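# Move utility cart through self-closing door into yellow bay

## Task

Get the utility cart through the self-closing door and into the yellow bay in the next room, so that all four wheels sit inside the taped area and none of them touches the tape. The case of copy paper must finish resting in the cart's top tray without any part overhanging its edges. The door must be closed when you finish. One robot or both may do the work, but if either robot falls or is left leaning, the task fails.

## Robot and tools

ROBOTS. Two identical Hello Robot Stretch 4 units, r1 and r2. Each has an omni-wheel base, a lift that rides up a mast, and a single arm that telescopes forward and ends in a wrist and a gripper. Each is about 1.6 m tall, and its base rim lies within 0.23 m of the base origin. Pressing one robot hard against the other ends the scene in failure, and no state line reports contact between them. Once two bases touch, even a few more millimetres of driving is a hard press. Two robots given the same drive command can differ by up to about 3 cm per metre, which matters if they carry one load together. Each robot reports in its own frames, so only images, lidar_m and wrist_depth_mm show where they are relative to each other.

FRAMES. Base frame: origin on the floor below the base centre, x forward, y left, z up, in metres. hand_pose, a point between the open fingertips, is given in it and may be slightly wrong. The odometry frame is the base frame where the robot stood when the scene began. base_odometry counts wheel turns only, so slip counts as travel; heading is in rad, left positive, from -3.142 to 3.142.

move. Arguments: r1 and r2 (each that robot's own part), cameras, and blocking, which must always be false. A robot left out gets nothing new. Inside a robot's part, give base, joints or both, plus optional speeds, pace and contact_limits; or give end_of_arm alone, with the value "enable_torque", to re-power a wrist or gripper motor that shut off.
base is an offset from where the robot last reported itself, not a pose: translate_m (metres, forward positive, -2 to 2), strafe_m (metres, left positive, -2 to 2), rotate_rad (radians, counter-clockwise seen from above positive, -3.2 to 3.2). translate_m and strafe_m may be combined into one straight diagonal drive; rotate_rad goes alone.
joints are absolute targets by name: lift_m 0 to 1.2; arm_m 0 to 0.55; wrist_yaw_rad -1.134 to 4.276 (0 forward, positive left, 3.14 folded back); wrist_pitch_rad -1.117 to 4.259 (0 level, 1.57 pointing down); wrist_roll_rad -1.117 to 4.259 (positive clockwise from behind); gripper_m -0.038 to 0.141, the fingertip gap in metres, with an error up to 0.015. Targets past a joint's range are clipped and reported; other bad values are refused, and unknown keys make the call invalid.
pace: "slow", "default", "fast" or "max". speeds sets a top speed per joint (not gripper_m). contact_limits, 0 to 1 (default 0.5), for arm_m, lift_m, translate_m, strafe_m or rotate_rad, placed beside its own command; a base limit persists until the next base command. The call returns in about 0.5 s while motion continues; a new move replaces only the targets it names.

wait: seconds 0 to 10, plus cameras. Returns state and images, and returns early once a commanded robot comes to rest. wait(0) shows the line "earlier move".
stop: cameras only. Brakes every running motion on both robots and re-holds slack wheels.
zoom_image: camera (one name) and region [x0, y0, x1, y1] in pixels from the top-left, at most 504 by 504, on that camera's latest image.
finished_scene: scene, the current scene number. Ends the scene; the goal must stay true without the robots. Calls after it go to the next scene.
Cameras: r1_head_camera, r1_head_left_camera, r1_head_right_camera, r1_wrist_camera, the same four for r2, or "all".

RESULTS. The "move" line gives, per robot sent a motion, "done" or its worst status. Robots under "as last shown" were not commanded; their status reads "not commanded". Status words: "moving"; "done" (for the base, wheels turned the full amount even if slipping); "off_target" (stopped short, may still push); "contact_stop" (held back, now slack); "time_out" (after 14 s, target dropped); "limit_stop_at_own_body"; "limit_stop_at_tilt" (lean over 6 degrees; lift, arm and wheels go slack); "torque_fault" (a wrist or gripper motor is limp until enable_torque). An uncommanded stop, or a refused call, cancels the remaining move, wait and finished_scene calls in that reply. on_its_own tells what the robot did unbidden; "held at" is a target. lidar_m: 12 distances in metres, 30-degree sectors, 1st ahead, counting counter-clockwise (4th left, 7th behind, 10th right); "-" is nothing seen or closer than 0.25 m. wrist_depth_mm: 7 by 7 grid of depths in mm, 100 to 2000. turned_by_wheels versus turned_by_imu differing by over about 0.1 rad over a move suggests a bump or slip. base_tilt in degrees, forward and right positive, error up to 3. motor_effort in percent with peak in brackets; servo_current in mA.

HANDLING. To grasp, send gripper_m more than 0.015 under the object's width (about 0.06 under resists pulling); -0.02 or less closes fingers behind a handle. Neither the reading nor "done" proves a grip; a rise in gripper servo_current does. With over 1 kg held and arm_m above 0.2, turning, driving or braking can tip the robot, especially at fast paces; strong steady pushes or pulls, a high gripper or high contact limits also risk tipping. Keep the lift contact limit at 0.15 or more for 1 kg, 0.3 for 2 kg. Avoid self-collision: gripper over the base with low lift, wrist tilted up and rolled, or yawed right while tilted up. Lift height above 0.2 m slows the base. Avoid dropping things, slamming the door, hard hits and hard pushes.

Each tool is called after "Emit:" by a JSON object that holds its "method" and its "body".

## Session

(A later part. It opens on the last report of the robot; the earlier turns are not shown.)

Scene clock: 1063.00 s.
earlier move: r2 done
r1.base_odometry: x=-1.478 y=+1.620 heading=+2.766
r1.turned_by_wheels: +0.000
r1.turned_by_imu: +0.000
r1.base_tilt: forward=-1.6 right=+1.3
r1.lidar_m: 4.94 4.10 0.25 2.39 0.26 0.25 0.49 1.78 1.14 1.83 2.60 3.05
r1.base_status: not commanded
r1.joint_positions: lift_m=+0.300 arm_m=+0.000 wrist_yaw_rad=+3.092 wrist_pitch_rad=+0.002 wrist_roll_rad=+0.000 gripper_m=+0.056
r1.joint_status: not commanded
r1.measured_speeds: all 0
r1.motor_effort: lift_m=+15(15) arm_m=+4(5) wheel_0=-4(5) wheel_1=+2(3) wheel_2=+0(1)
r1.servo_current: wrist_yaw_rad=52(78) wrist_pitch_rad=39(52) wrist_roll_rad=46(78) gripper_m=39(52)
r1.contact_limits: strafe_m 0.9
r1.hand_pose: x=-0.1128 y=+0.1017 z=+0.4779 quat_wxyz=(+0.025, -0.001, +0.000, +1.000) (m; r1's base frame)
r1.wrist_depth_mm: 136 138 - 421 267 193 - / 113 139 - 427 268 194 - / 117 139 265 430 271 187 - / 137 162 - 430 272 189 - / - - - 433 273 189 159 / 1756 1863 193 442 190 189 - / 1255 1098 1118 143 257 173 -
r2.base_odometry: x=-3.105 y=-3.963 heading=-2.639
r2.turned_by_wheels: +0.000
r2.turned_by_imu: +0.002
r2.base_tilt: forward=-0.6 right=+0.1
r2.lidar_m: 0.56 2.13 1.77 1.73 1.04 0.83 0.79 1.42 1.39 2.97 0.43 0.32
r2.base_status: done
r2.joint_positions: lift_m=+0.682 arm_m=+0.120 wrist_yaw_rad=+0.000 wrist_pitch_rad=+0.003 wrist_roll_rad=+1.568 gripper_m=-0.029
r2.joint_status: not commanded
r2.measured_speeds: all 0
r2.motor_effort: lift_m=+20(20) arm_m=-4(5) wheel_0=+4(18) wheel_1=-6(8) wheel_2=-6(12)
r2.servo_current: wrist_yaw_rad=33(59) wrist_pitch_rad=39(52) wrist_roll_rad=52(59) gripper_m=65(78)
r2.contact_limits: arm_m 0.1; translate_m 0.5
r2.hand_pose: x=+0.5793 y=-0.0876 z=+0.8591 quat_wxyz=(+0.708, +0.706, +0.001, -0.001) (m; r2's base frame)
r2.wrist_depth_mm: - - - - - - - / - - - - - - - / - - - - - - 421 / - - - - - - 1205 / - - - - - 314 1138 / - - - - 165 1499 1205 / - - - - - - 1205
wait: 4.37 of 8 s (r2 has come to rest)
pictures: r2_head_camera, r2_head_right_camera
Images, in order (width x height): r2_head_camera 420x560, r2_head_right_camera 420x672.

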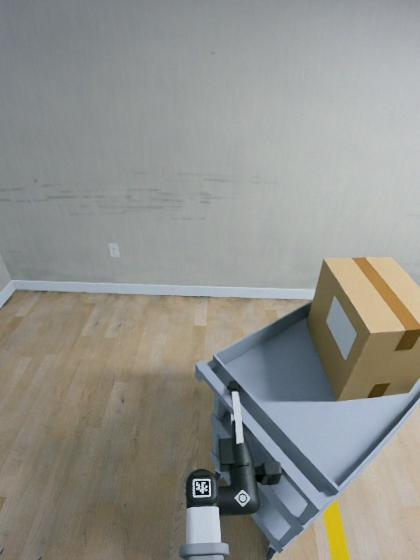

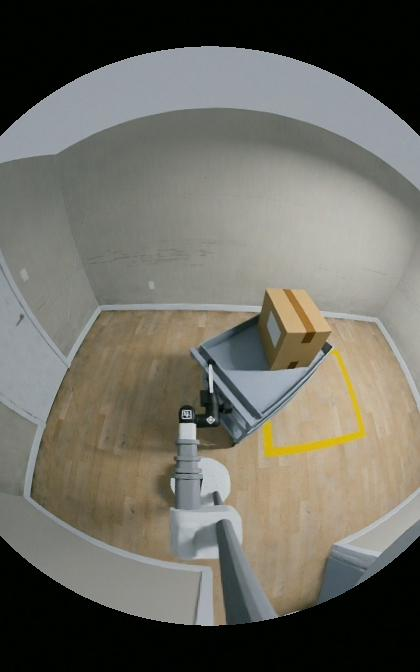

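Emit:
{"method": "move", "body": {"r2": {"base":{"translate_m":0.15,"strafe_m":0.3},"pace":"slow","contact_limits":{"translate_m":0.6}}, "blocking": false, "cameras": []}}

Emit:
{"method": "wait", "body": {"seconds": 8, "cameras": []}}

Emit:
{"method": "move", "body": {"r2": {"base":{"rotate_rad":-0.5},"pace":"slow","contact_limits":{"rotate_rad":0.6}}, "blocking": false, "cameras": []}}

Emit:
{"method": "wait", "body": {"seconds": 6, "cameras": []}}

Emit:
{"method": "move", "body": {"r2": {"base":{"translate_m":0.0,"strafe_m":0.4},"pace":"slow","contact_limits":{"translate_m":0.6}}, "blocking": false, "cameras": []}}

Emit:
{"method": "wait", "body": {"seconds": 8, "cameras": ["r2_head_camera","r2_head_left_camera","r2_head_right_camera"]}}

Scene clock: 1082.57 s.
move: r2 moving
r1: as last shown
r1.lidar_m: 4.94 4.09 0.25 2.39 0.25 0.25 0.47 1.79 1.13 1.84 2.59 3.07
r1.motor_effort: lift_m=+15(15) arm_m=+4(4) wheel_0=-4(5) wheel_1=+2(2) wheel_2=+0(1)
r1.servo_current: wrist_yaw_rad=39(65) wrist_pitch_rad=39(46) wrist_roll_rad=26(65) gripper_m=46(52)
r1.contact_limits: strafe_m 0.9
r1.wrist_depth_mm: 136 138 - 424 266 193 - / 113 139 - 427 270 195 - / 117 139 264 430 271 187 - / 137 161 - 430 272 188 - / - - - 436 271 189 160 / 1756 1756 193 439 190 189 - / 1255 1078 1118 143 257 173 -
r2.base_odometry: x=-3.105 y=-3.975 heading=-2.641
r2.turned_by_wheels: -0.002
r2.turned_by_imu: -0.001
r2.base_tilt: forward=-0.7 right=+0.1
r2.lidar_m: 0.56 2.13 1.75 1.72 1.06 0.83 0.79 1.46 1.42 3.01 0.44 0.32
r2.base_status: translate_m moving; strafe_m moving
r2.joint_positions: lift_m=+0.682 arm_m=+0.120 wrist_yaw_rad=-0.005 wrist_pitch_rad=+0.003 wrist_roll_rad=+1.568 gripper_m=-0.029
r2.joint_status: not commanded
r2.measured_speeds: translate_m=+0.022 strafe_m=+0.043 rotate_rad=-0.003 lift_m=+0.000 arm_m=+0.000 wrist_yaw_rad=-0.012 wrist_pitch_rad=+0.000 wrist_roll_rad=+0.000
r2.motor_effort: lift_m=+20(20) arm_m=-4(4) wheel_0=-12(13) wheel_1=+7(7) wheel_2=-13(13)
r2.servo_current: wrist_yaw_rad=59(59) wrist_pitch_rad=39(52) wrist_roll_rad=46(59) gripper_m=65(72)
r2.contact_limits: arm_m 0.1; translate_m 0.6
r2.hand_pose: x=+0.5789 y=-0.0889 z=+0.8591 quat_wxyz=(+0.708, +0.706, -0.001, -0.003) (m; r2's base frame)
r2.wrist_depth_mm: - - - - - - - / - - - - - - - / - - - - - - 430 / - - - - - - 1182 / - - - - - 1430 1138 / - - - - 166 1430 1205 / - - - - - - 1205
pictures: none
No camera images: "cameras" was empty.

Scene clock: 1086.70 s.
earlier move: r2 done
r1.base_odometry: x=-1.478 y=+1.620 heading=+2.766
r1.turned_by_wheels: +0.000
r1.turned_by_imu: +0.000
r1.base_tilt: forward=-1.6 right=+1.2
r1.lidar_m: 4.92 4.11 0.25 2.41 0.25 0.25 0.48 2.02 1.13 1.80 2.61 3.07
r1.base_status: not commanded
r1.joint_positions: lift_m=+0.300 arm_m=+0.000 wrist_yaw_rad=+3.092 wrist_pitch_rad=+0.002 wrist_roll_rad=+0.000 gripper_m=+0.056
r1.joint_status: not commanded
r1.measured_speeds: all 0
r1.motor_effort: lift_m=+15(15) arm_m=+4(5) wheel_0=-4(5) wheel_1=+2(2) wheel_2=+0(1)
r1.servo_current: wrist_yaw_rad=46(72) wrist_pitch_rad=46(52) wrist_roll_rad=33(72) gripper_m=46(52)
r1.contact_limits: strafe_m 0.9
r1.hand_pose: x=-0.1128 y=+0.1017 z=+0.4779 quat_wxyz=(+0.025, -0.001, +0.000, +1.000) (m; r1's base frame)
r1.wrist_depth_mm: 136 138 - 421 266 193 - / 113 139 - 427 267 195 - / 117 140 265 430 271 187 - / 137 161 - 430 270 188 - / - - - 433 273 189 159 / 1808 1808 193 439 190 189 - / 1255 1098 1118 143 257 172 -
r2.base_odometry: x=-3.093 y=-4.298 heading=-2.640
r2.turned_by_wheels: +0.001
r2.turned_by_imu: -0.001
r2.base_tilt: forward=-0.7 right=+0.1
r2.lidar_m: 0.56 1.93 1.46 1.41 1.26 0.96 0.91 0.98 1.69 3.28 0.45 0.37
r2.base_status: done
r2.joint_positions: lift_m=+0.682 arm_m=+0.120 wrist_yaw_rad=-0.004 wrist_pitch_rad=+0.003 wrist_roll_rad=+1.568 gripper_m=-0.029
r2.joint_status: not commanded
r2.measured_speeds: all 0
r2.motor_effort: lift_m=+20(21) arm_m=-4(5) wheel_0=-6(18) wheel_1=+4(7) wheel_2=-7(16)
r2.servo_current: wrist_yaw_rad=52(124) wrist_pitch_rad=39(52) wrist_roll_rad=52(59) gripper_m=65(78)
r2.contact_limits: arm_m 0.1; translate_m 0.6
r2.hand_pose: x=+0.5790 y=-0.0885 z=+0.8591 quat_wxyz=(+0.708, +0.706, +0.000, -0.003) (m; r2's base frame)
r2.wrist_depth_mm: - 449 - - - 115 - / - - - - - - - / - - - - 153 - 473 / - - - - 177 1537 1182 / - - - - 216 1537 1229 / - - 182 127 178 307 309 / - - - - - - 1205
wait: 4.13 of 8 s (r2 has come to rest)
pictures: none
No camera images: "cameras" was empty.

Scene clock: 1087.20 s.
move: r2 moving
r1: as last shown
r1.base_tilt: forward=-1.6 right=+1.3
r1.lidar_m: 4.93 4.10 0.25 2.40 0.25 0.25 0.46 2.03 1.14 1.85 2.60 3.04
r1.motor_effort: lift_m=+15(15) arm_m=+4(4) wheel_0=-4(4) wheel_1=+2(2) wheel_2=+0(1)
r1.servo_current: wrist_yaw_rad=39(65) wrist_pitch_rad=39(52) wrist_roll_rad=52(59) gripper_m=46(46)
r1.contact_limits: strafe_m 0.9
r1.wrist_depth_mm: 136 138 - 421 268 193 - / 113 139 - 424 270 195 - / 117 139 264 430 270 187 - / 137 161 - 430 271 189 - / - - - 433 272 189 160 / 1708 1708 194 439 191 189 - / 1255 1118 1098 143 257 173 -
r2.base_odometry: x=-3.093 y=-4.298 heading=-2.762
r2.turned_by_wheels: -0.122
r2.turned_by_imu: -0.117
r2.base_tilt: forward=-0.7 right=+0.0
r2.lidar_m: 0.51 1.94 1.52 1.41 1.39 0.98 0.92 0.96 1.70 3.20 2.79 0.39
r2.base_status: rotate_rad moving
r2.joint_positions: lift_m=+0.682 arm_m=+0.120 wrist_yaw_rad=+0.016 wrist_pitch_rad=+0.003 wrist_roll_rad=+1.568 gripper_m=-0.029
r2.joint_status: not commanded
r2.measured_speeds: translate_m=+0.000 strafe_m=+0.000 rotate_rad=-0.489 lift_m=+0.000 arm_m=+0.000 wrist_yaw_rad=+0.028 wrist_pitch_rad=+0.000 wrist_roll_rad=+0.000
r2.motor_effort: lift_m=+20(20) arm_m=-2(5) wheel_0=+23(25) wheel_1=+13(14) wheel_2=+16(16)
r2.servo_current: wrist_yaw_rad=85(85) wrist_pitch_rad=39(46) wrist_roll_rad=52(59) gripper_m=65(72)
r2.contact_limits: arm_m 0.1; rotate_rad 0.6
r2.hand_pose: x=+0.5807 y=-0.0827 z=+0.8591 quat_wxyz=(+0.708, +0.706, +0.007, +0.005) (m; r2's base frame)
r2.wrist_depth_mm: - 421 - - - 115 - / - - - - 130 - - / - - - - 148 - 496 / - - - - 172 1464 1205 / - - - - 206 1537 1182 / - - 180 131 179 309 310 / - - - - - 1430 1182
pictures: none
No camera images: "cameras" was empty.

Scene clock: 1088.70 s.
earlier move: r2 done
r1.base_odometry: x=-1.478 y=+1.620 heading=+2.766
r1.turned_by_wheels: +0.000
r1.turned_by_imu: +0.000
r1.base_tilt: forward=-1.6 right=+1.2
r1.lidar_m: 4.92 4.10 0.25 2.39 0.25 0.25 0.46 2.06 1.10 1.84 2.59 3.05
r1.base_status: not commanded
r1.joint_positions: lift_m=+0.300 arm_m=+0.000 wrist_yaw_rad=+3.092 wrist_pitch_rad=+0.002 wrist_roll_rad=+0.000 gripper_m=+0.056
r1.joint_status: not commanded
r1.measured_speeds: all 0
r1.motor_effort: lift_m=+15(15) arm_m=+4(5) wheel_0=-4(5) wheel_1=+2(2) wheel_2=+0(1)
r1.servo_current: wrist_yaw_rad=59(65) wrist_pitch_rad=33(52) wrist_roll_rad=59(65) gripper_m=39(46)
r1.contact_limits: strafe_m 0.9
r1.hand_pose: x=-0.1128 y=+0.1017 z=+0.4779 quat_wxyz=(+0.025, -0.001, +0.000, +1.000) (m; r1's base frame)
r1.wrist_depth_mm: 136 138 - 424 266 194 - / 113 138 - 427 268 195 - / 117 140 265 430 270 188 - / 137 162 - 433 271 187 - / - - - 433 272 189 159 / 1756 1808 194 439 191 189 - / 1255 1098 1098 143 257 173 -
r2.base_odometry: x=-3.093 y=-4.298 heading=-3.139
r2.turned_by_wheels: -0.378
r2.turned_by_imu: -0.367
r2.base_tilt: forward=-0.7 right=+0.1
r2.lidar_m: 0.48 1.85 1.88 1.44 1.42 1.22 0.95 0.91 1.00 1.71 3.29 0.53
r2.base_status: done
r2.joint_positions: lift_m=+0.682 arm_m=+0.120 wrist_yaw_rad=+0.000 wrist_pitch_rad=+0.003 wrist_roll_rad=+1.568 gripper_m=-0.029
r2.joint_status: not commanded
r2.measured_speeds: all 0
r2.motor_effort: lift_m=+20(20) arm_m=-6(6) wheel_0=+0(26) wheel_1=+2(15) wheel_2=+5(16)
r2.servo_current: wrist_yaw_rad=46(104) wrist_pitch_rad=46(52) wrist_roll_rad=33(59) gripper_m=72(78)
r2.contact_limits: arm_m 0.1; rotate_rad 0.6
r2.hand_pose: x=+0.5794 y=-0.0873 z=+0.8591 quat_wxyz=(+0.708, +0.706, +0.001, -0.001) (m; r2's base frame)
r2.wrist_depth_mm: - - - 170 229 699 - / - - 504 170 229 820 - / - 477 477 171 231 820 - / - 521 521 171 231 - - / - - 580 172 234 - - / - - 183 173 178 1499 480 / - - - - - - 1182
wait: 1.50 of 6 s (r2 has come to rest)
pictures: none
No camera images: "cameras" was empty.

Scene clock: 1089.20 s.
move: r2 moving
r1: as last shown
r1.base_tilt: forward=-1.6 right=+1.3
r1.lidar_m: 4.94 4.11 0.25 2.38 0.25 0.25 0.46 2.04 1.11 1.81 2.61 3.04
r1.motor_effort: lift_m=+15(15) arm_m=+4(5) wheel_0=-4(5) wheel_1=+2(2) wheel_2=-1(1)
r1.servo_current: wrist_yaw_rad=46(59) wrist_pitch_rad=46(46) wrist_roll_rad=52(59) gripper_m=46(52)
r1.contact_limits: strafe_m 0.9
r1.wrist_depth_mm: 136 138 - 424 267 193 - / 113 139 - 427 267 195 - / 117 139 263 430 270 187 - / 137 161 - 430 271 189 - / - - - 436 272 189 160 / 1808 1708 194 439 191 189 - / 1255 1098 1138 143 257 173 -
r2.base_odometry: x=-3.093 y=-4.312 heading=-3.140
r2.turned_by_wheels: +0.000
r2.turned_by_imu: +0.000
r2.base_tilt: forward=-0.7 right=+0.0
r2.lidar_m: 0.51 1.87 1.86 1.44 1.40 1.22 0.94 0.92 1.00 1.71 3.32 0.54
r2.base_status: translate_m moving; strafe_m moving
r2.joint_positions: lift_m=+0.682 arm_m=+0.120 wrist_yaw_rad=+0.000 wrist_pitch_rad=+0.003 wrist_roll_rad=+1.568 gripper_m=-0.029
r2.joint_status: not commanded
r2.measured_speeds: translate_m=+0.001 strafe_m=+0.056 rotate_rad=-0.004 lift_m=+0.000 arm_m=+0.000 wrist_yaw_rad=+0.000 wrist_pitch_rad=+0.000 wrist_roll_rad=+0.000
r2.motor_effort: lift_m=+20(20) arm_m=-6(6) wheel_0=-9(10) wheel_1=+6(8) wheel_2=+0(5)
r2.servo_current: wrist_yaw_rad=39(46) wrist_pitch_rad=39(46) wrist_roll_rad=39(65) gripper_m=65(72)
r2.contact_limits: arm_m 0.1; translate_m 0.6
r2.hand_pose: x=+0.5794 y=-0.0873 z=+0.8591 quat_wxyz=(+0.708, +0.706, +0.001, -0.001) (m; r2's base frame)
r2.wrist_depth_mm: - - - 170 228 707 - / - - 504 170 229 831 - / - 477 473 171 231 820 - / - 517 525 171 232 - - / - - 580 173 232 - - / - - 181 173 171 1499 477 / - - - - - - 1160
pictures: none
No camera images: "cameras" was empty.

Scene clock: 1093.83 s.
earlier move: r2 done
r1.base_odometry: x=-1.478 y=+1.620 heading=+2.766
r1.turned_by_wheels: +0.000
r1.turned_by_imu: +0.000
r1.base_tilt: forward=-1.6 right=+1.3
r1.lidar_m: 4.94 4.12 0.25 2.38 0.25 0.25 0.45 2.51 1.13 1.81 2.59 3.05
r1.base_status: not commanded
r1.joint_positions: lift_m=+0.300 arm_m=+0.000 wrist_yaw_rad=+3.092 wrist_pitch_rad=+0.002 wrist_roll_rad=+0.000 gripper_m=+0.056
r1.joint_status: not commanded
r1.measured_speeds: all 0
r1.motor_effort: lift_m=+15(15) arm_m=+4(5) wheel_0=-4(5) wheel_1=+2(2) wheel_2=+0(1)
r1.servo_current: wrist_yaw_rad=78(78) wrist_pitch_rad=46(52) wrist_roll_rad=59(65) gripper_m=39(52)
r1.contact_limits: strafe_m 0.9
r1.hand_pose: x=-0.1128 y=+0.1017 z=+0.4779 quat_wxyz=(+0.025, -0.001, +0.000, +1.000) (m; r1's base frame)
r1.wrist_depth_mm: 136 138 - 421 265 193 - / 113 139 - 421 268 195 - / 117 139 265 427 271 186 - / 137 162 - 433 271 188 - / - - - 433 272 189 160 / 1756 1756 193 439 191 190 - / 1281 1118 1098 143 257 173 -
r2.base_odometry: x=-3.092 y=-4.697 heading=-3.139
r2.turned_by_wheels: +0.000
r2.turned_by_imu: -0.001
r2.base_tilt: forward=-0.7 right=+0.0
r2.lidar_m: 0.56 1.71 1.42 1.08 1.05 1.17 1.11 1.08 1.18 2.11 3.67 0.41
r2.base_status: done
r2.joint_positions: lift_m=+0.682 arm_m=+0.120 wrist_yaw_rad=-0.003 wrist_pitch_rad=+0.003 wrist_roll_rad=+1.568 gripper_m=-0.029
r2.joint_status: not commanded
r2.measured_speeds: all 0
r2.motor_effort: lift_m=+20(20) arm_m=-5(6) wheel_0=-5(14) wheel_1=+4(8) wheel_2=+0(5)
r2.servo_current: wrist_yaw_rad=59(59) wrist_pitch_rad=39(46) wrist_roll_rad=46(65) gripper_m=72(78)
r2.contact_limits: arm_m 0.1; translate_m 0.6
r2.hand_pose: x=+0.5791 y=-0.0883 z=+0.8591 quat_wxyz=(+0.708, +0.706, +0.000, -0.002) (m; r2's base frame)
r2.wrist_depth_mm: - 415 404 - 145 - - / - 496 496 - 160 - - / - - - 108 177 - - / - - - 121 197 1499 484 / - - - 137 223 1464 1182 / - - 182 157 171 306 304 / - - - - - - 1098
wait: 4.63 of 8 s (r2 has come to rest)
pictures: r2_head_camera, r2_head_left_camera, r2_head_right_camera
Images, in order (width x height): r2_head_camera 420x560, r2_head_left_camera 420x672, r2_head_right_camera 420x672.

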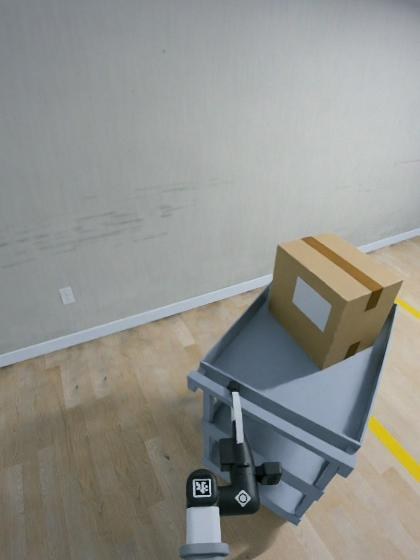

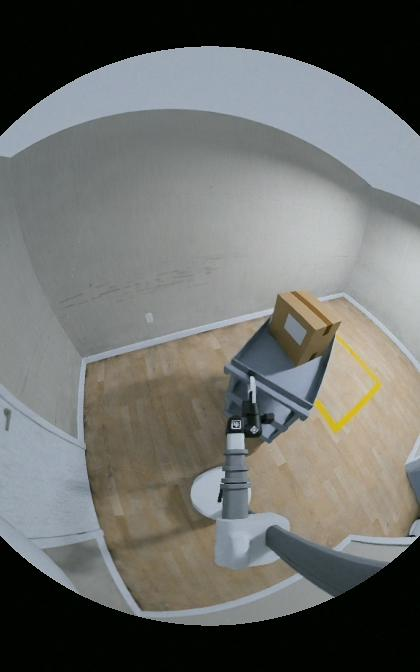

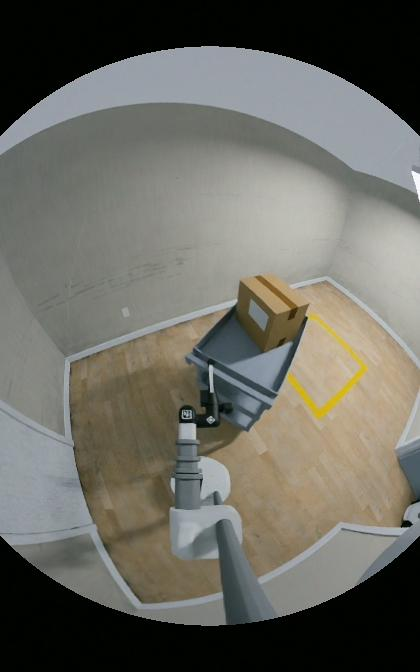

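Emit:
{"method": "zoom_image", "body": {"camera": "r2_head_right_camera", "region": [180, 250, 400, 470]}}

Emit:
{"method": "move", "body": {"r2": {"base":{"rotate_rad":-0.6},"pace":"slow","contact_limits":{"rotate_rad":0.6}}, "blocking": false, "cameras": []}}

Emit:
{"method": "wait", "body": {"seconds": 6, "cameras": []}}

Emit:
{"method": "move", "body": {"r2": {"base":{"translate_m":0.0,"strafe_m":0.4},"pace":"slow","contact_limits":{"translate_m":0.6}}, "blocking": false, "cameras": []}}

Emit:
{"method": "wait", "body": {"seconds": 8, "cameras": ["r2_head_camera","r2_head_right_camera"]}}

Emit:
{"method": "zoom_image", "body": {"camera": "r2_head_right_camera", "region": [180, 250, 400, 470]}}

Scaled by 2.291 from the camera's 420x672 image, which has a finer 600x960 frame.

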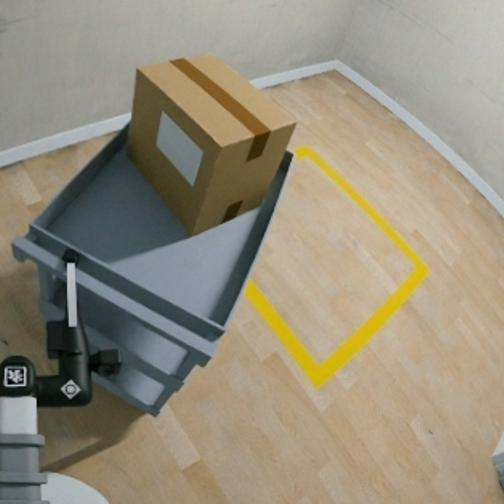

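Scene clock: 1111.60 s.
move: r2 moving
r1: as last shown
r1.lidar_m: 4.93 4.09 0.25 2.40 0.25 0.25 0.45 2.46 1.11 1.82 2.57 3.06
r1.motor_effort: lift_m=+15(15) arm_m=+4(5) wheel_0=-4(4) wheel_1=+2(2) wheel_2=+0(1)
r1.servo_current: wrist_yaw_rad=33(72) wrist_pitch_rad=39(52) wrist_roll_rad=39(59) gripper_m=39(46)
r1.contact_limits: strafe_m 0.9
r1.wrist_depth_mm: 136 138 - 418 267 194 - / 113 139 - 424 267 195 - / 117 139 265 427 270 188 - / 137 162 - 436 271 189 - / - - - 433 272 189 159 / 1756 1708 194 436 191 189 - / 1229 1098 1118 143 257 172 -
r2.base_odometry: x=-3.092 y=-4.697 heading=+3.021
r2.turned_by_wheels: -0.123
r2.turned_by_imu: -0.118
r2.base_tilt: forward=-0.7 right=+0.1
r2.lidar_m: 0.56 1.69 1.58 1.13 1.03 1.13 1.14 1.05 1.11 2.11 3.66 0.47
r2.base_status: rotate_rad moving
r2.joint_positions: lift_m=+0.682 arm_m=+0.120 wrist_yaw_rad=+0.013 wrist_pitch_rad=+0.003 wrist_roll_rad=+1.568 gripper_m=-0.029
r2.joint_status: not commanded
r2.measured_speeds: translate_m=-0.001 strafe_m=+0.000 rotate_rad=-0.489 lift_m=+0.000 arm_m=+0.000 wrist_yaw_rad=+0.015 wrist_pitch_rad=+0.000 wrist_roll_rad=+0.000
r2.motor_effort: lift_m=+20(20) arm_m=-4(6) wheel_0=+20(20) wheel_1=+12(12) wheel_2=+15(15)
r2.servo_current: wrist_yaw_rad=72(72) wrist_pitch_rad=46(46) wrist_roll_rad=46(59) gripper_m=65(72)
r2.contact_limits: arm_m 0.1; rotate_rad 0.6
r2.hand_pose: x=+0.5804 y=-0.0837 z=+0.8591 quat_wxyz=(+0.708, +0.706, +0.006, +0.003) (m; r2's base frame)
r2.wrist_depth_mm: - 399 389 102 157 - - / - 462 462 107 167 - - / - - 549 114 182 - - / - - - 129 199 1537 496 / - - - 141 219 1499 1205 / - - 183 161 170 1366 1182 / - - - - 286 - 296
pictures: none
No camera images: "cameras" was empty.

Scene clock: 1112.93 s.
earlier move: r2 done
r1.base_odometry: x=-1.478 y=+1.620 heading=+2.766
r1.turned_by_wheels: +0.000
r1.turned_by_imu: +0.000
r1.base_tilt: forward=-1.6 right=+1.3
r1.lidar_m: 4.94 4.10 0.25 2.39 0.25 0.25 0.46 2.27 1.14 1.84 2.60 3.04
r1.base_status: not commanded
r1.joint_positions: lift_m=+0.300 arm_m=+0.000 wrist_yaw_rad=+3.092 wrist_pitch_rad=+0.002 wrist_roll_rad=+0.000 gripper_m=+0.056
r1.joint_status: not commanded
r1.measured_speeds: all 0
r1.motor_effort: lift_m=+15(15) arm_m=+5(5) wheel_0=-4(4) wheel_1=+2(2) wheel_2=+0(1)
r1.servo_current: wrist_yaw_rad=52(72) wrist_pitch_rad=52(52) wrist_roll_rad=52(59) gripper_m=46(52)
r1.contact_limits: strafe_m 0.9
r1.hand_pose: x=-0.1128 y=+0.1017 z=+0.4779 quat_wxyz=(+0.025, -0.001, +0.000, +1.000) (m; r1's base frame)
r1.wrist_depth_mm: 136 139 - 424 267 193 - / 113 139 - 424 268 196 - / 117 139 266 430 272 187 - / 137 162 - 430 271 189 - / - - - 433 272 189 159 / 1808 1756 194 436 190 188 - / 1255 1098 1098 143 257 173 -
r2.base_odometry: x=-3.092 y=-4.697 heading=+2.545
r2.turned_by_wheels: -0.476
r2.turned_by_imu: -0.462
r2.base_tilt: forward=-0.7 right=+0.0
r2.lidar_m: 0.50 0.96 1.72 1.50 1.11 1.05 1.17 1.12 1.06 1.14 2.10 0.59
r2.base_status: done
r2.joint_positions: lift_m=+0.682 arm_m=+0.120 wrist_yaw_rad=+0.003 wrist_pitch_rad=+0.003 wrist_roll_rad=+1.568 gripper_m=-0.029
r2.joint_status: not commanded
r2.measured_speeds: all 0
r2.motor_effort: lift_m=+20(20) arm_m=-3(6) wheel_0=+4(20) wheel_1=+4(13) wheel_2=+7(16)
r2.servo_current: wrist_yaw_rad=46(78) wrist_pitch_rad=46(46) wrist_roll_rad=46(65) gripper_m=72(72)
r2.contact_limits: arm_m 0.1; rotate_rad 0.6
r2.hand_pose: x=+0.5796 y=-0.0864 z=+0.8591 quat_wxyz=(+0.708, +0.706, +0.002, +0.000) (m; r2's base frame)
r2.wrist_depth_mm: - - - 325 377 1576 459 / - - - 298 319 1708 496 / - - - 219 286 1808 - / - - 627 201 262 820 - / - - 508 187 243 842 - / - - 185 172 171 - - / - - 521 - 215 - -
wait: 1.33 of 6 s (r2 has come to rest)
pictures: none
No camera images: "cameras" was empty.

Scene clock: 1113.43 s.
move: r2 moving
r1: as last shown
r1.lidar_m: 4.92 4.13 0.25 2.38 0.25 0.25 0.48 2.30 1.13 1.84 2.57 3.04
r1.motor_effort: lift_m=+15(15) arm_m=+4(5) wheel_0=-4(4) wheel_1=+2(2) wheel_2=+0(1)
r1.servo_current: wrist_yaw_rad=39(72) wrist_pitch_rad=52(52) wrist_roll_rad=46(72) gripper_m=39(46)
r1.contact_limits: strafe_m 0.9
r1.wrist_depth_mm: 136 138 - 424 266 194 - / 113 139 - 427 267 195 - / 117 140 265 430 270 187 - / 137 162 - 433 272 188 - / - - - 433 272 189 160 / 1756 1756 194 439 191 189 - / 1229 1060 1118 143 258 173 -
r2.base_odometry: x=-3.100 y=-4.709 heading=+2.545
r2.turned_by_wheels: +0.000
r2.turned_by_imu: +0.000
r2.base_tilt: forward=-0.6 right=+0.0
r2.lidar_m: 0.47 0.99 1.70 1.44 1.08 1.05 1.14 1.14 1.08 1.15 2.12 0.57
r2.base_status: translate_m moving; strafe_m moving
r2.joint_positions: lift_m=+0.682 arm_m=+0.120 wrist_yaw_rad=+0.003 wrist_pitch_rad=+0.003 wrist_roll_rad=+1.568 gripper_m=-0.029
r2.joint_status: not commanded
r2.measured_speeds: translate_m=-0.001 strafe_m=+0.056 rotate_rad=+0.004 lift_m=+0.000 arm_m=+0.000 wrist_yaw_rad=-0.005 wrist_pitch_rad=+0.000 wrist_roll_rad=+0.000
r2.motor_effort: lift_m=+20(20) arm_m=-2(3) wheel_0=-11(11) wheel_1=+7(9) wheel_2=+0(6)
r2.servo_current: wrist_yaw_rad=52(52) wrist_pitch_rad=39(52) wrist_roll_rad=52(52) gripper_m=72(72)
r2.contact_limits: arm_m 0.1; translate_m 0.6
r2.hand_pose: x=+0.5795 y=-0.0866 z=+0.8591 quat_wxyz=(+0.708, +0.706, +0.002, +0.000) (m; r2's base frame)
r2.wrist_depth_mm: - - - 325 377 1756 459 / - - - 297 319 1708 496 / - - - 217 287 1863 - / - - 597 201 260 831 - / - - 508 187 243 842 - / - - 186 172 171 - - / - - 521 - 216 - -
pictures: none
No camera images: "cameras" was empty.

Scene clock: 1118.07 s.
earlier move: r2 done
r1.base_odometry: x=-1.478 y=+1.620 heading=+2.766
r1.turned_by_wheels: +0.000
r1.turned_by_imu: +0.000
r1.base_tilt: forward=-1.6 right=+1.3
r1.lidar_m: 4.94 4.09 0.25 2.38 0.25 0.25 0.48 2.57 1.14 1.81 2.58 3.07
r1.base_status: not commanded
r1.joint_positions: lift_m=+0.300 arm_m=+0.000 wrist_yaw_rad=+3.092 wrist_pitch_rad=+0.002 wrist_roll_rad=+0.000 gripper_m=+0.056
r1.joint_status: not commanded
r1.measured_speeds: all 0
r1.motor_effort: lift_m=+15(15) arm_m=+5(5) wheel_0=-4(5) wheel_1=+2(2) wheel_2=+0(1)
r1.servo_current: wrist_yaw_rad=39(72) wrist_pitch_rad=39(52) wrist_roll_rad=59(78) gripper_m=39(46)
r1.contact_limits: strafe_m 0.9
r1.hand_pose: x=-0.1128 y=+0.1017 z=+0.4779 quat_wxyz=(+0.025, -0.001, +0.000, +1.000) (m; r1's base frame)
r1.wrist_depth_mm: 136 138 - 421 266 193 - / 113 138 - 424 267 195 - / 117 139 264 430 270 187 - / 137 162 - 430 271 187 - / - - - 436 273 189 160 / 1808 1756 193 436 191 189 - / 1229 1098 1138 143 257 173 -
r2.base_odometry: x=-3.317 y=-5.028 heading=+2.545
r2.turned_by_wheels: +0.000
r2.turned_by_imu: -0.001
r2.base_tilt: forward=-0.7 right=+0.0
r2.lidar_m: 0.50 1.41 1.37 1.18 0.85 0.84 0.91 1.30 1.43 1.50 2.49 0.53
r2.base_status: done
r2.joint_positions: lift_m=+0.682 arm_m=+0.120 wrist_yaw_rad=-0.005 wrist_pitch_rad=+0.003 wrist_roll_rad=+1.568 gripper_m=-0.029
r2.joint_status: not commanded
r2.measured_speeds: all 0
r2.motor_effort: lift_m=+20(20) arm_m=+1(3) wheel_0=-7(15) wheel_1=+3(9) wheel_2=+0(6)
r2.servo_current: wrist_yaw_rad=59(65) wrist_pitch_rad=39(52) wrist_roll_rad=39(78) gripper_m=65(78)
r2.contact_limits: arm_m 0.1; translate_m 0.6
r2.hand_pose: x=+0.5789 y=-0.0888 z=+0.8591 quat_wxyz=(+0.708, +0.706, -0.001, -0.003) (m; r2's base frame)
r2.wrist_depth_mm: - - 564 156 213 - - / - 455 442 159 217 - - / - - 484 162 221 - - / - - 549 165 226 - - / - - 609 169 231 1756 - / - - 182 173 172 1576 508 / - - - - - - 1118
wait: 4.63 of 8 s (r2 has come to rest)
pictures: r2_head_camera, r2_head_right_camera
Images, in order (width x height): r2_head_camera 420x560, r2_head_right_camera 420x672.

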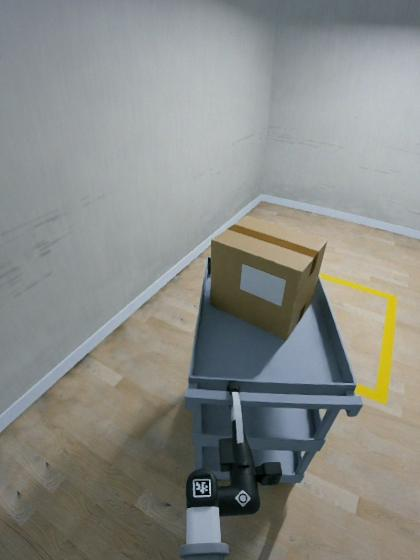

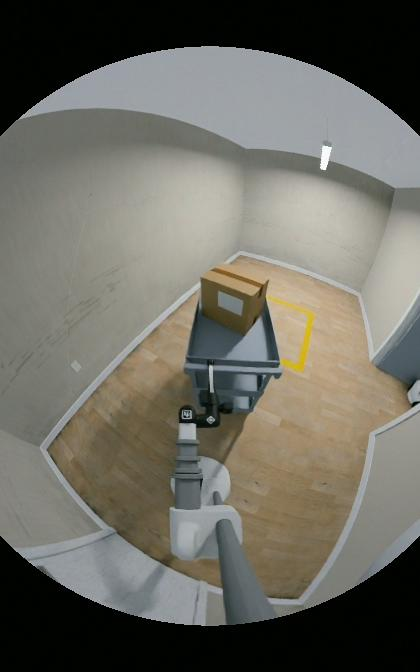

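Scaled by 2.291 from the camera's 420x672 image, which has a finer 600x960 frame.

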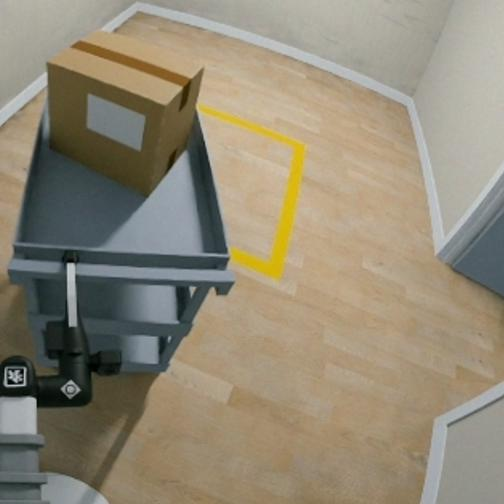

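Emit:
{"method": "move", "body": {"r2": {"base":{"translate_m":0.08,"strafe_m":0.45},"pace":"slow","contact_limits":{"translate_m":0.6}}, "blocking": false, "cameras": []}}

Emit:
{"method": "wait", "body": {"seconds": 8, "cameras": ["r2_head_right_camera"]}}

Emit:
{"method": "zoom_image", "body": {"camera": "r2_head_right_camera", "region": [180, 250, 400, 470]}}

Scene clock: 1143.37 s.
move: r2 moving
r1: as last shown
r1.lidar_m: 4.94 4.10 0.25 2.41 0.25 0.25 0.46 2.57 1.15 1.85 2.59 3.08
r1.motor_effort: lift_m=+15(15) arm_m=+4(4) wheel_0=-4(5) wheel_1=+2(2) wheel_2=+0(1)
r1.servo_current: wrist_yaw_rad=52(59) wrist_pitch_rad=46(52) wrist_roll_rad=52(59) gripper_m=46(46)
r1.contact_limits: strafe_m 0.9
r1.wrist_depth_mm: 136 138 - 424 266 194 - / 113 139 - 424 268 195 - / 117 140 265 430 270 187 - / 137 162 - 433 272 188 - / - - - 436 272 188 160 / 1756 1808 193 439 191 189 - / 1281 1118 1138 143 257 173 -
r2.base_odometry: x=-3.326 y=-5.038 heading=+2.544
r2.turned_by_wheels: -0.001
r2.turned_by_imu: +0.000
r2.base_tilt: forward=-0.6 right=+0.1
r2.lidar_m: 0.53 1.42 1.35 1.21 0.85 0.82 0.89 1.31 1.42 1.53 2.48 0.53
r2.base_status: translate_m moving; strafe_m moving
r2.joint_positions: lift_m=+0.682 arm_m=+0.120 wrist_yaw_rad=-0.005 wrist_pitch_rad=+0.003 wrist_roll_rad=+1.568 gripper_m=-0.029
r2.joint_status: not commanded
r2.measured_speeds: translate_m=+0.009 strafe_m=+0.052 rotate_rad=-0.001 lift_m=+0.000 arm_m=+0.000 wrist_yaw_rad=+0.000 wrist_pitch_rad=+0.000 wrist_roll_rad=+0.000
r2.motor_effort: lift_m=+20(20) arm_m=+3(3) wheel_0=-11(14) wheel_1=+6(8) wheel_2=-9(9)
r2.servo_current: wrist_yaw_rad=59(65) wrist_pitch_rad=39(46) wrist_roll_rad=52(52) gripper_m=78(78)
r2.contact_limits: arm_m 0.1; translate_m 0.6
r2.hand_pose: x=+0.5789 y=-0.0888 z=+0.8591 quat_wxyz=(+0.708, +0.706, -0.001, -0.003) (m; r2's base frame)
r2.wrist_depth_mm: - - 544 155 211 741 - / - 455 442 158 216 - - / - - 488 162 220 - - / - - 549 164 225 - - / - - 591 169 230 1756 - / - - 181 173 179 1576 1078 / - - - - - - 1138
pictures: none
No camera images: "cameras" was empty.

Scene clock: 1148.67 s.
earlier move: r2 done
r1.base_odometry: x=-1.478 y=+1.620 heading=+2.766
r1.turned_by_wheels: +0.000
r1.turned_by_imu: +0.000
r1.base_tilt: forward=-1.6 right=+1.3
r1.lidar_m: 4.93 4.10 0.25 2.37 0.25 0.25 0.47 2.78 1.16 1.84 2.59 3.05
r1.base_status: not commanded
r1.joint_positions: lift_m=+0.300 arm_m=+0.000 wrist_yaw_rad=+3.092 wrist_pitch_rad=+0.002 wrist_roll_rad=+0.000 gripper_m=+0.056
r1.joint_status: not commanded
r1.measured_speeds: all 0
r1.motor_effort: lift_m=+15(15) arm_m=+4(5) wheel_0=-4(5) wheel_1=+2(2) wheel_2=+0(1)
r1.servo_current: wrist_yaw_rad=39(78) wrist_pitch_rad=52(52) wrist_roll_rad=52(72) gripper_m=39(52)
r1.contact_limits: strafe_m 0.9
r1.hand_pose: x=-0.1128 y=+0.1017 z=+0.4779 quat_wxyz=(+0.025, -0.001, +0.000, +1.000) (m; r1's base frame)
r1.wrist_depth_mm: 136 138 - 424 266 194 - / 113 139 - 424 270 195 - / 117 139 264 427 270 187 - / 137 162 - 430 273 188 - / - - - 436 271 189 160 / 1808 1808 194 436 191 189 - / 1229 1098 1118 143 256 172 -
r2.base_odometry: x=-3.636 y=-5.355 heading=+2.544
r2.turned_by_wheels: +0.000
r2.turned_by_imu: +0.000
r2.base_tilt: forward=-0.7 right=+0.0
r2.lidar_m: 0.55 1.00 0.96 0.96 0.71 0.65 0.66 1.03 1.85 1.94 0.45 0.43
r2.base_status: done
r2.joint_positions: lift_m=+0.682 arm_m=+0.120 wrist_yaw_rad=-0.005 wrist_pitch_rad=+0.003 wrist_roll_rad=+1.568 gripper_m=-0.029
r2.joint_status: not commanded
r2.measured_speeds: all 0
r2.motor_effort: lift_m=+20(21) arm_m=+4(4) wheel_0=-6(14) wheel_1=+4(8) wheel_2=-5(10)
r2.servo_current: wrist_yaw_rad=52(65) wrist_pitch_rad=46(46) wrist_roll_rad=52(72) gripper_m=65(78)
r2.contact_limits: arm_m 0.1; translate_m 0.6
r2.hand_pose: x=+0.5789 y=-0.0888 z=+0.8591 quat_wxyz=(+0.708, +0.706, -0.001, -0.003) (m; r2's base frame)
r2.wrist_depth_mm: - 430 415 - 140 - - / - - 517 - 155 - - / - - - - 173 559 512 / - - - 115 194 1499 473 / - - - 132 221 1366 1182 / - - 182 154 180 296 297 / - - - - - - -
wait: 5.30 of 8 s (r2 has come to rest)
pictures: r2_head_right_camera
Images, in order (width x height): r2_head_right_camera 420x672.

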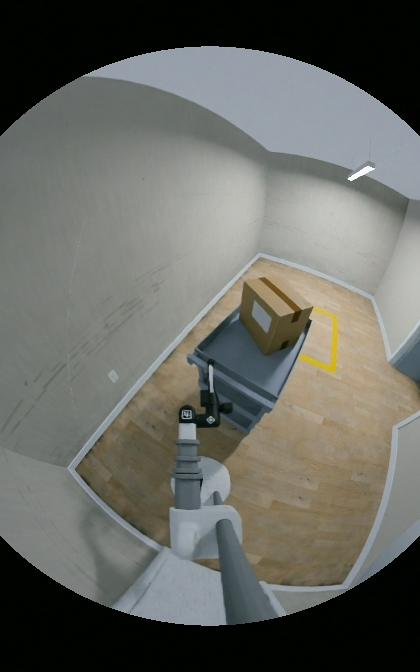

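Scaled by 2.291 from the camera's 420x672 image, which has a finer 600x960 frame.

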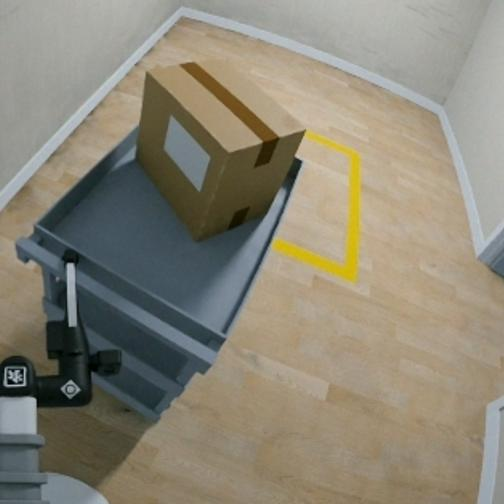

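Emit:
{"method": "move", "body": {"r2": {"base":{"translate_m":0.35,"strafe_m":-0.2},"pace":"slow","contact_limits":{"translate_m":0.5}}, "blocking": false, "cameras": []}}

Emit:
{"method": "wait", "body": {"seconds": 8, "cameras": ["r2_head_right_camera"]}}

Emit:
{"method": "zoom_image", "body": {"camera": "r2_head_right_camera", "region": [180, 250, 400, 470]}}

Scene clock: 1154.17 s.
move: r2 moving
r1: as last shown
r1.lidar_m: 4.93 4.11 0.25 2.36 0.25 0.25 0.46 2.77 1.14 1.83 2.60 3.07
r1.servo_current: wrist_yaw_rad=65(65) wrist_pitch_rad=46(52) wrist_roll_rad=52(65) gripper_m=39(46)
r1.contact_limits: strafe_m 0.9
r1.wrist_depth_mm: 137 138 - 421 267 193 - / 113 139 - 427 270 195 - / 117 139 264 430 270 187 - / 137 162 - 427 271 189 - / - - - 436 273 189 159 / 1756 1863 194 436 191 189 - / 1255 1098 1098 143 257 173 -
r2.base_odometry: x=-3.643 y=-5.342 heading=+2.544
r2.turned_by_wheels: +0.000
r2.turned_by_imu: +0.001
r2.base_tilt: forward=-0.7 right=+0.1
r2.lidar_m: 0.56 0.98 0.96 0.99 0.72 0.69 0.70 1.06 1.84 1.95 0.45 0.42
r2.base_status: translate_m moving; strafe_m moving
r2.joint_positions: lift_m=+0.682 arm_m=+0.120 wrist_yaw_rad=-0.003 wrist_pitch_rad=+0.003 wrist_roll_rad=+1.568 gripper_m=-0.029
r2.joint_status: not commanded
r2.measured_speeds: translate_m=+0.049 strafe_m=-0.028 rotate_rad=+0.003 lift_m=+0.000 arm_m=+0.000 wrist_yaw_rad=+0.012 wrist_pitch_rad=+0.000 wrist_roll_rad=+0.000
r2.motor_effort: lift_m=+20(20) arm_m=+4(4) wheel_0=+7(12) wheel_1=+6(6) wheel_2=-10(13)
r2.servo_current: wrist_yaw_rad=39(59) wrist_pitch_rad=39(46) wrist_roll_rad=39(52) gripper_m=72(72)
r2.contact_limits: arm_m 0.1; translate_m 0.5
r2.hand_pose: x=+0.5790 y=-0.0883 z=+0.8591 quat_wxyz=(+0.708, +0.706, +0.000, -0.002) (m; r2's base frame)
r2.wrist_depth_mm: - 433 418 - 139 - - / - - 521 - 151 - - / - - - - 168 549 521 / - - - 108 191 1499 462 / - - - 127 220 1336 1205 / - - 183 150 180 297 300 / - - - - - - -
pictures: none
No camera images: "cameras" was empty.

Scene clock: 1158.83 s.
earlier move: r2 done
r1.base_odometry: x=-1.478 y=+1.620 heading=+2.766
r1.turned_by_wheels: +0.000
r1.turned_by_imu: +0.000
r1.base_tilt: forward=-1.6 right=+1.3
r1.lidar_m: 4.92 4.10 0.25 2.40 0.25 0.25 0.45 2.69 1.14 1.85 2.57 3.04
r1.base_status: not commanded
r1.joint_positions: lift_m=+0.300 arm_m=+0.000 wrist_yaw_rad=+3.092 wrist_pitch_rad=+0.002 wrist_roll_rad=+0.000 gripper_m=+0.056
r1.joint_status: not commanded
r1.measured_speeds: all 0
r1.motor_effort: lift_m=+15(15) arm_m=+4(5) wheel_0=-4(5) wheel_1=+2(2) wheel_2=+0(1)
r1.servo_current: wrist_yaw_rad=52(72) wrist_pitch_rad=39(52) wrist_roll_rad=33(85) gripper_m=46(52)
r1.contact_limits: strafe_m 0.9
r1.hand_pose: x=-0.1128 y=+0.1017 z=+0.4779 quat_wxyz=(+0.025, -0.001, +0.000, +1.000) (m; r1's base frame)
r1.wrist_depth_mm: 136 138 - 424 266 193 - / 113 139 - 424 270 195 - / 117 139 265 427 270 187 - / 137 162 - 430 272 187 - / - - - 433 272 189 160 / 1756 1756 193 436 191 189 - / 1281 1118 1098 143 256 173 -
r2.base_odometry: x=-3.813 y=-4.993 heading=+2.544
r2.turned_by_wheels: +0.000
r2.turned_by_imu: +0.003
r2.base_tilt: forward=-0.7 right=+0.1
r2.lidar_m: 0.57 0.97 0.93 0.99 1.14 1.05 1.14 1.69 1.84 1.95 0.42 0.39
r2.base_status: done
r2.joint_positions: lift_m=+0.682 arm_m=+0.120 wrist_yaw_rad=+0.001 wrist_pitch_rad=+0.003 wrist_roll_rad=+1.568 gripper_m=-0.029
r2.joint_status: not commanded
r2.measured_speeds: all 0
r2.motor_effort: lift_m=+20(21) arm_m=+3(4) wheel_0=+5(14) wheel_1=+4(7) wheel_2=-6(13)
r2.servo_current: wrist_yaw_rad=46(59) wrist_pitch_rad=46(52) wrist_roll_rad=39(59) gripper_m=65(78)
r2.contact_limits: arm_m 0.1; translate_m 0.5
r2.hand_pose: x=+0.5793 y=-0.0872 z=+0.8591 quat_wxyz=(+0.708, +0.706, +0.001, -0.001) (m; r2's base frame)
r2.wrist_depth_mm: - 492 - - - 119 - / - - - - 135 135 - / - - - - 154 159 477 / - - - - 181 1499 1182 / - - - 113 217 - 1182 / - - 181 136 180 294 300 / - - - - - - -
wait: 4.67 of 8 s (r2 has come to rest)
pictures: r2_head_right_camera
Images, in order (width x height): r2_head_right_camera 420x672.

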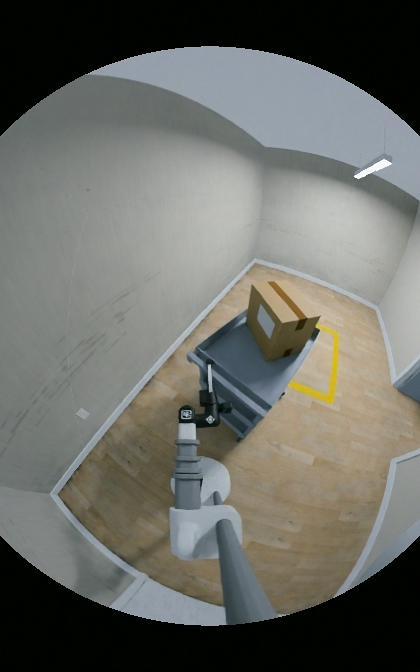

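Scaled by 2.291 from the camera's 420x672 image, which has a finer 600x960 frame.

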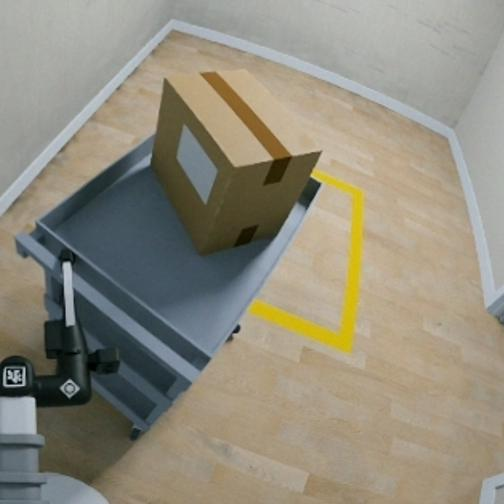

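Emit:
{"method": "move", "body": {"r2": {"base":{"translate_m":0.34,"strafe_m":-0.28},"pace":"slow","contact_limits":{"translate_m":0.5}}, "blocking": false, "cameras": []}}

Emit:
{"method": "wait", "body": {"seconds": 8, "cameras": ["r2_head_right_camera","r2_head_camera"]}}

Emit:
{"method": "zoom_image", "body": {"camera": "r2_head_right_camera", "region": [180, 270, 380, 470]}}

Scene clock: 1172.90 s.
move: r2 moving
r1: as last shown
r1.lidar_m: 4.94 4.12 0.25 2.39 0.25 0.25 0.46 2.65 1.14 1.83 2.61 3.05
r1.motor_effort: lift_m=+15(15) arm_m=+4(4) wheel_0=-4(5) wheel_1=+2(2) wheel_2=+0(1)
r1.servo_current: wrist_yaw_rad=46(65) wrist_pitch_rad=46(46) wrist_roll_rad=52(59) gripper_m=33(46)
r1.contact_limits: strafe_m 0.9
r1.wrist_depth_mm: 136 138 - 427 266 193 - / 113 139 - 421 268 195 - / 117 139 265 430 270 187 - / 137 161 - 433 272 189 - / - - - 433 271 189 159 / 1708 1708 193 439 190 189 - / 1255 1118 1118 143 258 173 -
r2.base_odometry: x=-3.817 y=-4.980 heading=+2.544
r2.turned_by_wheels: +0.000
r2.turned_by_imu: +0.001
r2.base_tilt: forward=-0.7 right=+0.0
r2.lidar_m: 0.55 0.98 0.92 1.00 1.16 1.08 1.17 1.69 1.85 1.97 0.47 0.38
r2.base_status: translate_m moving; strafe_m moving
r2.joint_positions: lift_m=+0.682 arm_m=+0.120 wrist_yaw_rad=+0.001 wrist_pitch_rad=+0.003 wrist_roll_rad=+1.568 gripper_m=-0.029
r2.joint_status: not commanded
r2.measured_speeds: translate_m=+0.039 strafe_m=-0.034 rotate_rad=-0.001 lift_m=+0.000 arm_m=+0.000 wrist_yaw_rad=+0.000 wrist_pitch_rad=+0.000 wrist_roll_rad=+0.000
r2.motor_effort: lift_m=+20(20) arm_m=+2(3) wheel_0=+14(16) wheel_1=-4(5) wheel_2=-9(9)
r2.servo_current: wrist_yaw_rad=46(52) wrist_pitch_rad=39(46) wrist_roll_rad=39(59) gripper_m=72(72)
r2.contact_limits: arm_m 0.1; translate_m 0.5
r2.hand_pose: x=+0.5793 y=-0.0872 z=+0.8591 quat_wxyz=(+0.708, +0.706, +0.001, -0.001) (m; r2's base frame)
r2.wrist_depth_mm: - 492 - - - 118 - / - - - - 133 - - / - - - - 153 158 473 / - - - - 179 1464 1205 / - - - - 217 - 1160 / - - 182 135 179 296 301 / - - - - - - -
pictures: none
No camera images: "cameras" was empty.

Scene clock: 1178.03 s.
earlier move: r2 done
r1.base_odometry: x=-1.478 y=+1.620 heading=+2.766
r1.turned_by_wheels: +0.000
r1.turned_by_imu: +0.000
r1.base_tilt: forward=-1.6 right=+1.3
r1.lidar_m: 4.92 4.09 0.25 2.39 0.25 0.25 0.48 2.58 1.14 1.82 2.58 3.06
r1.base_status: not commanded
r1.joint_positions: lift_m=+0.300 arm_m=+0.000 wrist_yaw_rad=+3.092 wrist_pitch_rad=+0.002 wrist_roll_rad=+0.000 gripper_m=+0.056
r1.joint_status: not commanded
r1.measured_speeds: all 0
r1.motor_effort: lift_m=+15(15) arm_m=+4(5) wheel_0=-5(5) wheel_1=+2(2) wheel_2=+0(1)
r1.servo_current: wrist_yaw_rad=46(72) wrist_pitch_rad=39(52) wrist_roll_rad=52(72) gripper_m=39(46)
r1.contact_limits: strafe_m 0.9
r1.hand_pose: x=-0.1128 y=+0.1017 z=+0.4779 quat_wxyz=(+0.025, -0.001, +0.000, +1.000) (m; r1's base frame)
r1.wrist_depth_mm: 136 138 - 418 266 193 - / 113 139 - 424 268 195 - / 117 140 264 427 270 187 - / 137 162 - 430 270 189 - / - - - 436 272 189 159 / 1808 1863 194 439 191 189 - / 1281 1098 1118 143 257 172 -
r2.base_odometry: x=-3.937 y=-4.570 heading=+2.544
r2.turned_by_wheels: +0.000
r2.turned_by_imu: +0.004
r2.base_tilt: forward=-0.7 right=+0.1
r2.lidar_m: 0.57 1.04 0.99 1.03 1.47 1.51 1.59 1.85 1.80 2.25 2.71 0.42
r2.base_status: done
r2.joint_positions: lift_m=+0.682 arm_m=+0.120 wrist_yaw_rad=+0.003 wrist_pitch_rad=+0.003 wrist_roll_rad=+1.568 gripper_m=-0.029
r2.joint_status: not commanded
r2.measured_speeds: all 0
r2.motor_effort: lift_m=+20(21) arm_m=-2(3) wheel_0=+7(16) wheel_1=-4(6) wheel_2=-4(9)
r2.servo_current: wrist_yaw_rad=52(65) wrist_pitch_rad=39(46) wrist_roll_rad=52(65) gripper_m=72(78)
r2.contact_limits: arm_m 0.1; translate_m 0.5
r2.hand_pose: x=+0.5795 y=-0.0867 z=+0.8591 quat_wxyz=(+0.708, +0.706, +0.002, +0.000) (m; r2's base frame)
r2.wrist_depth_mm: - 477 433 - 123 - - / - - - - 138 138 - / - - - - 162 1397 480 / - - - - 182 1464 1205 / - - - 117 216 1366 1205 / - - 184 145 179 298 303 / - - - - - - -
wait: 5.13 of 8 s (r2 has come to rest)
pictures: r2_head_camera, r2_head_right_camera
Images, in order (width x height): r2_head_camera 420x560, r2_head_right_camera 420x672.

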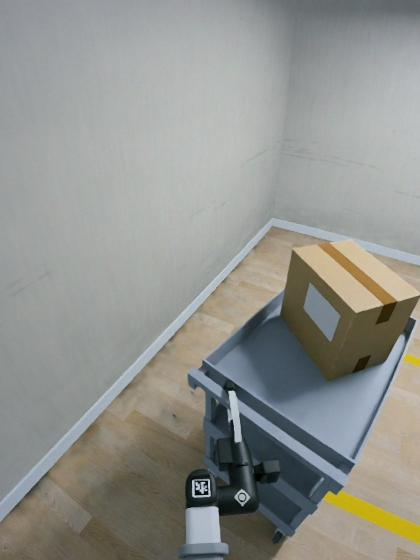

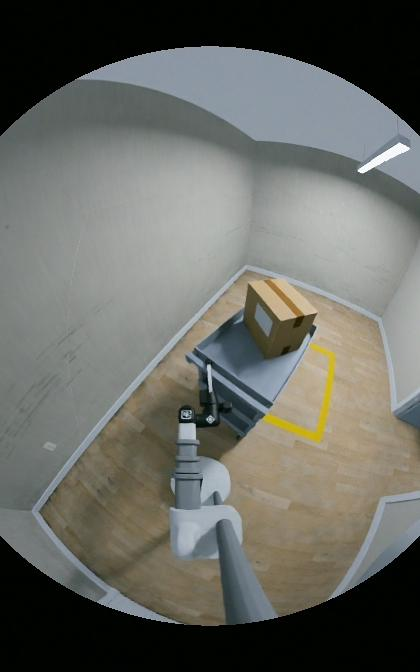

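Scaled by 2.520 from the camera's 420x672 image, which has a finer 600x960 frame.

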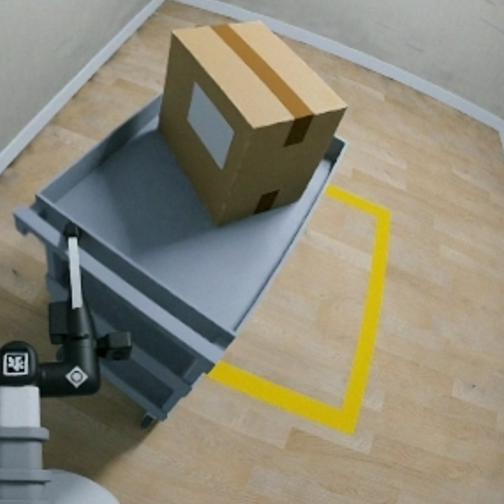

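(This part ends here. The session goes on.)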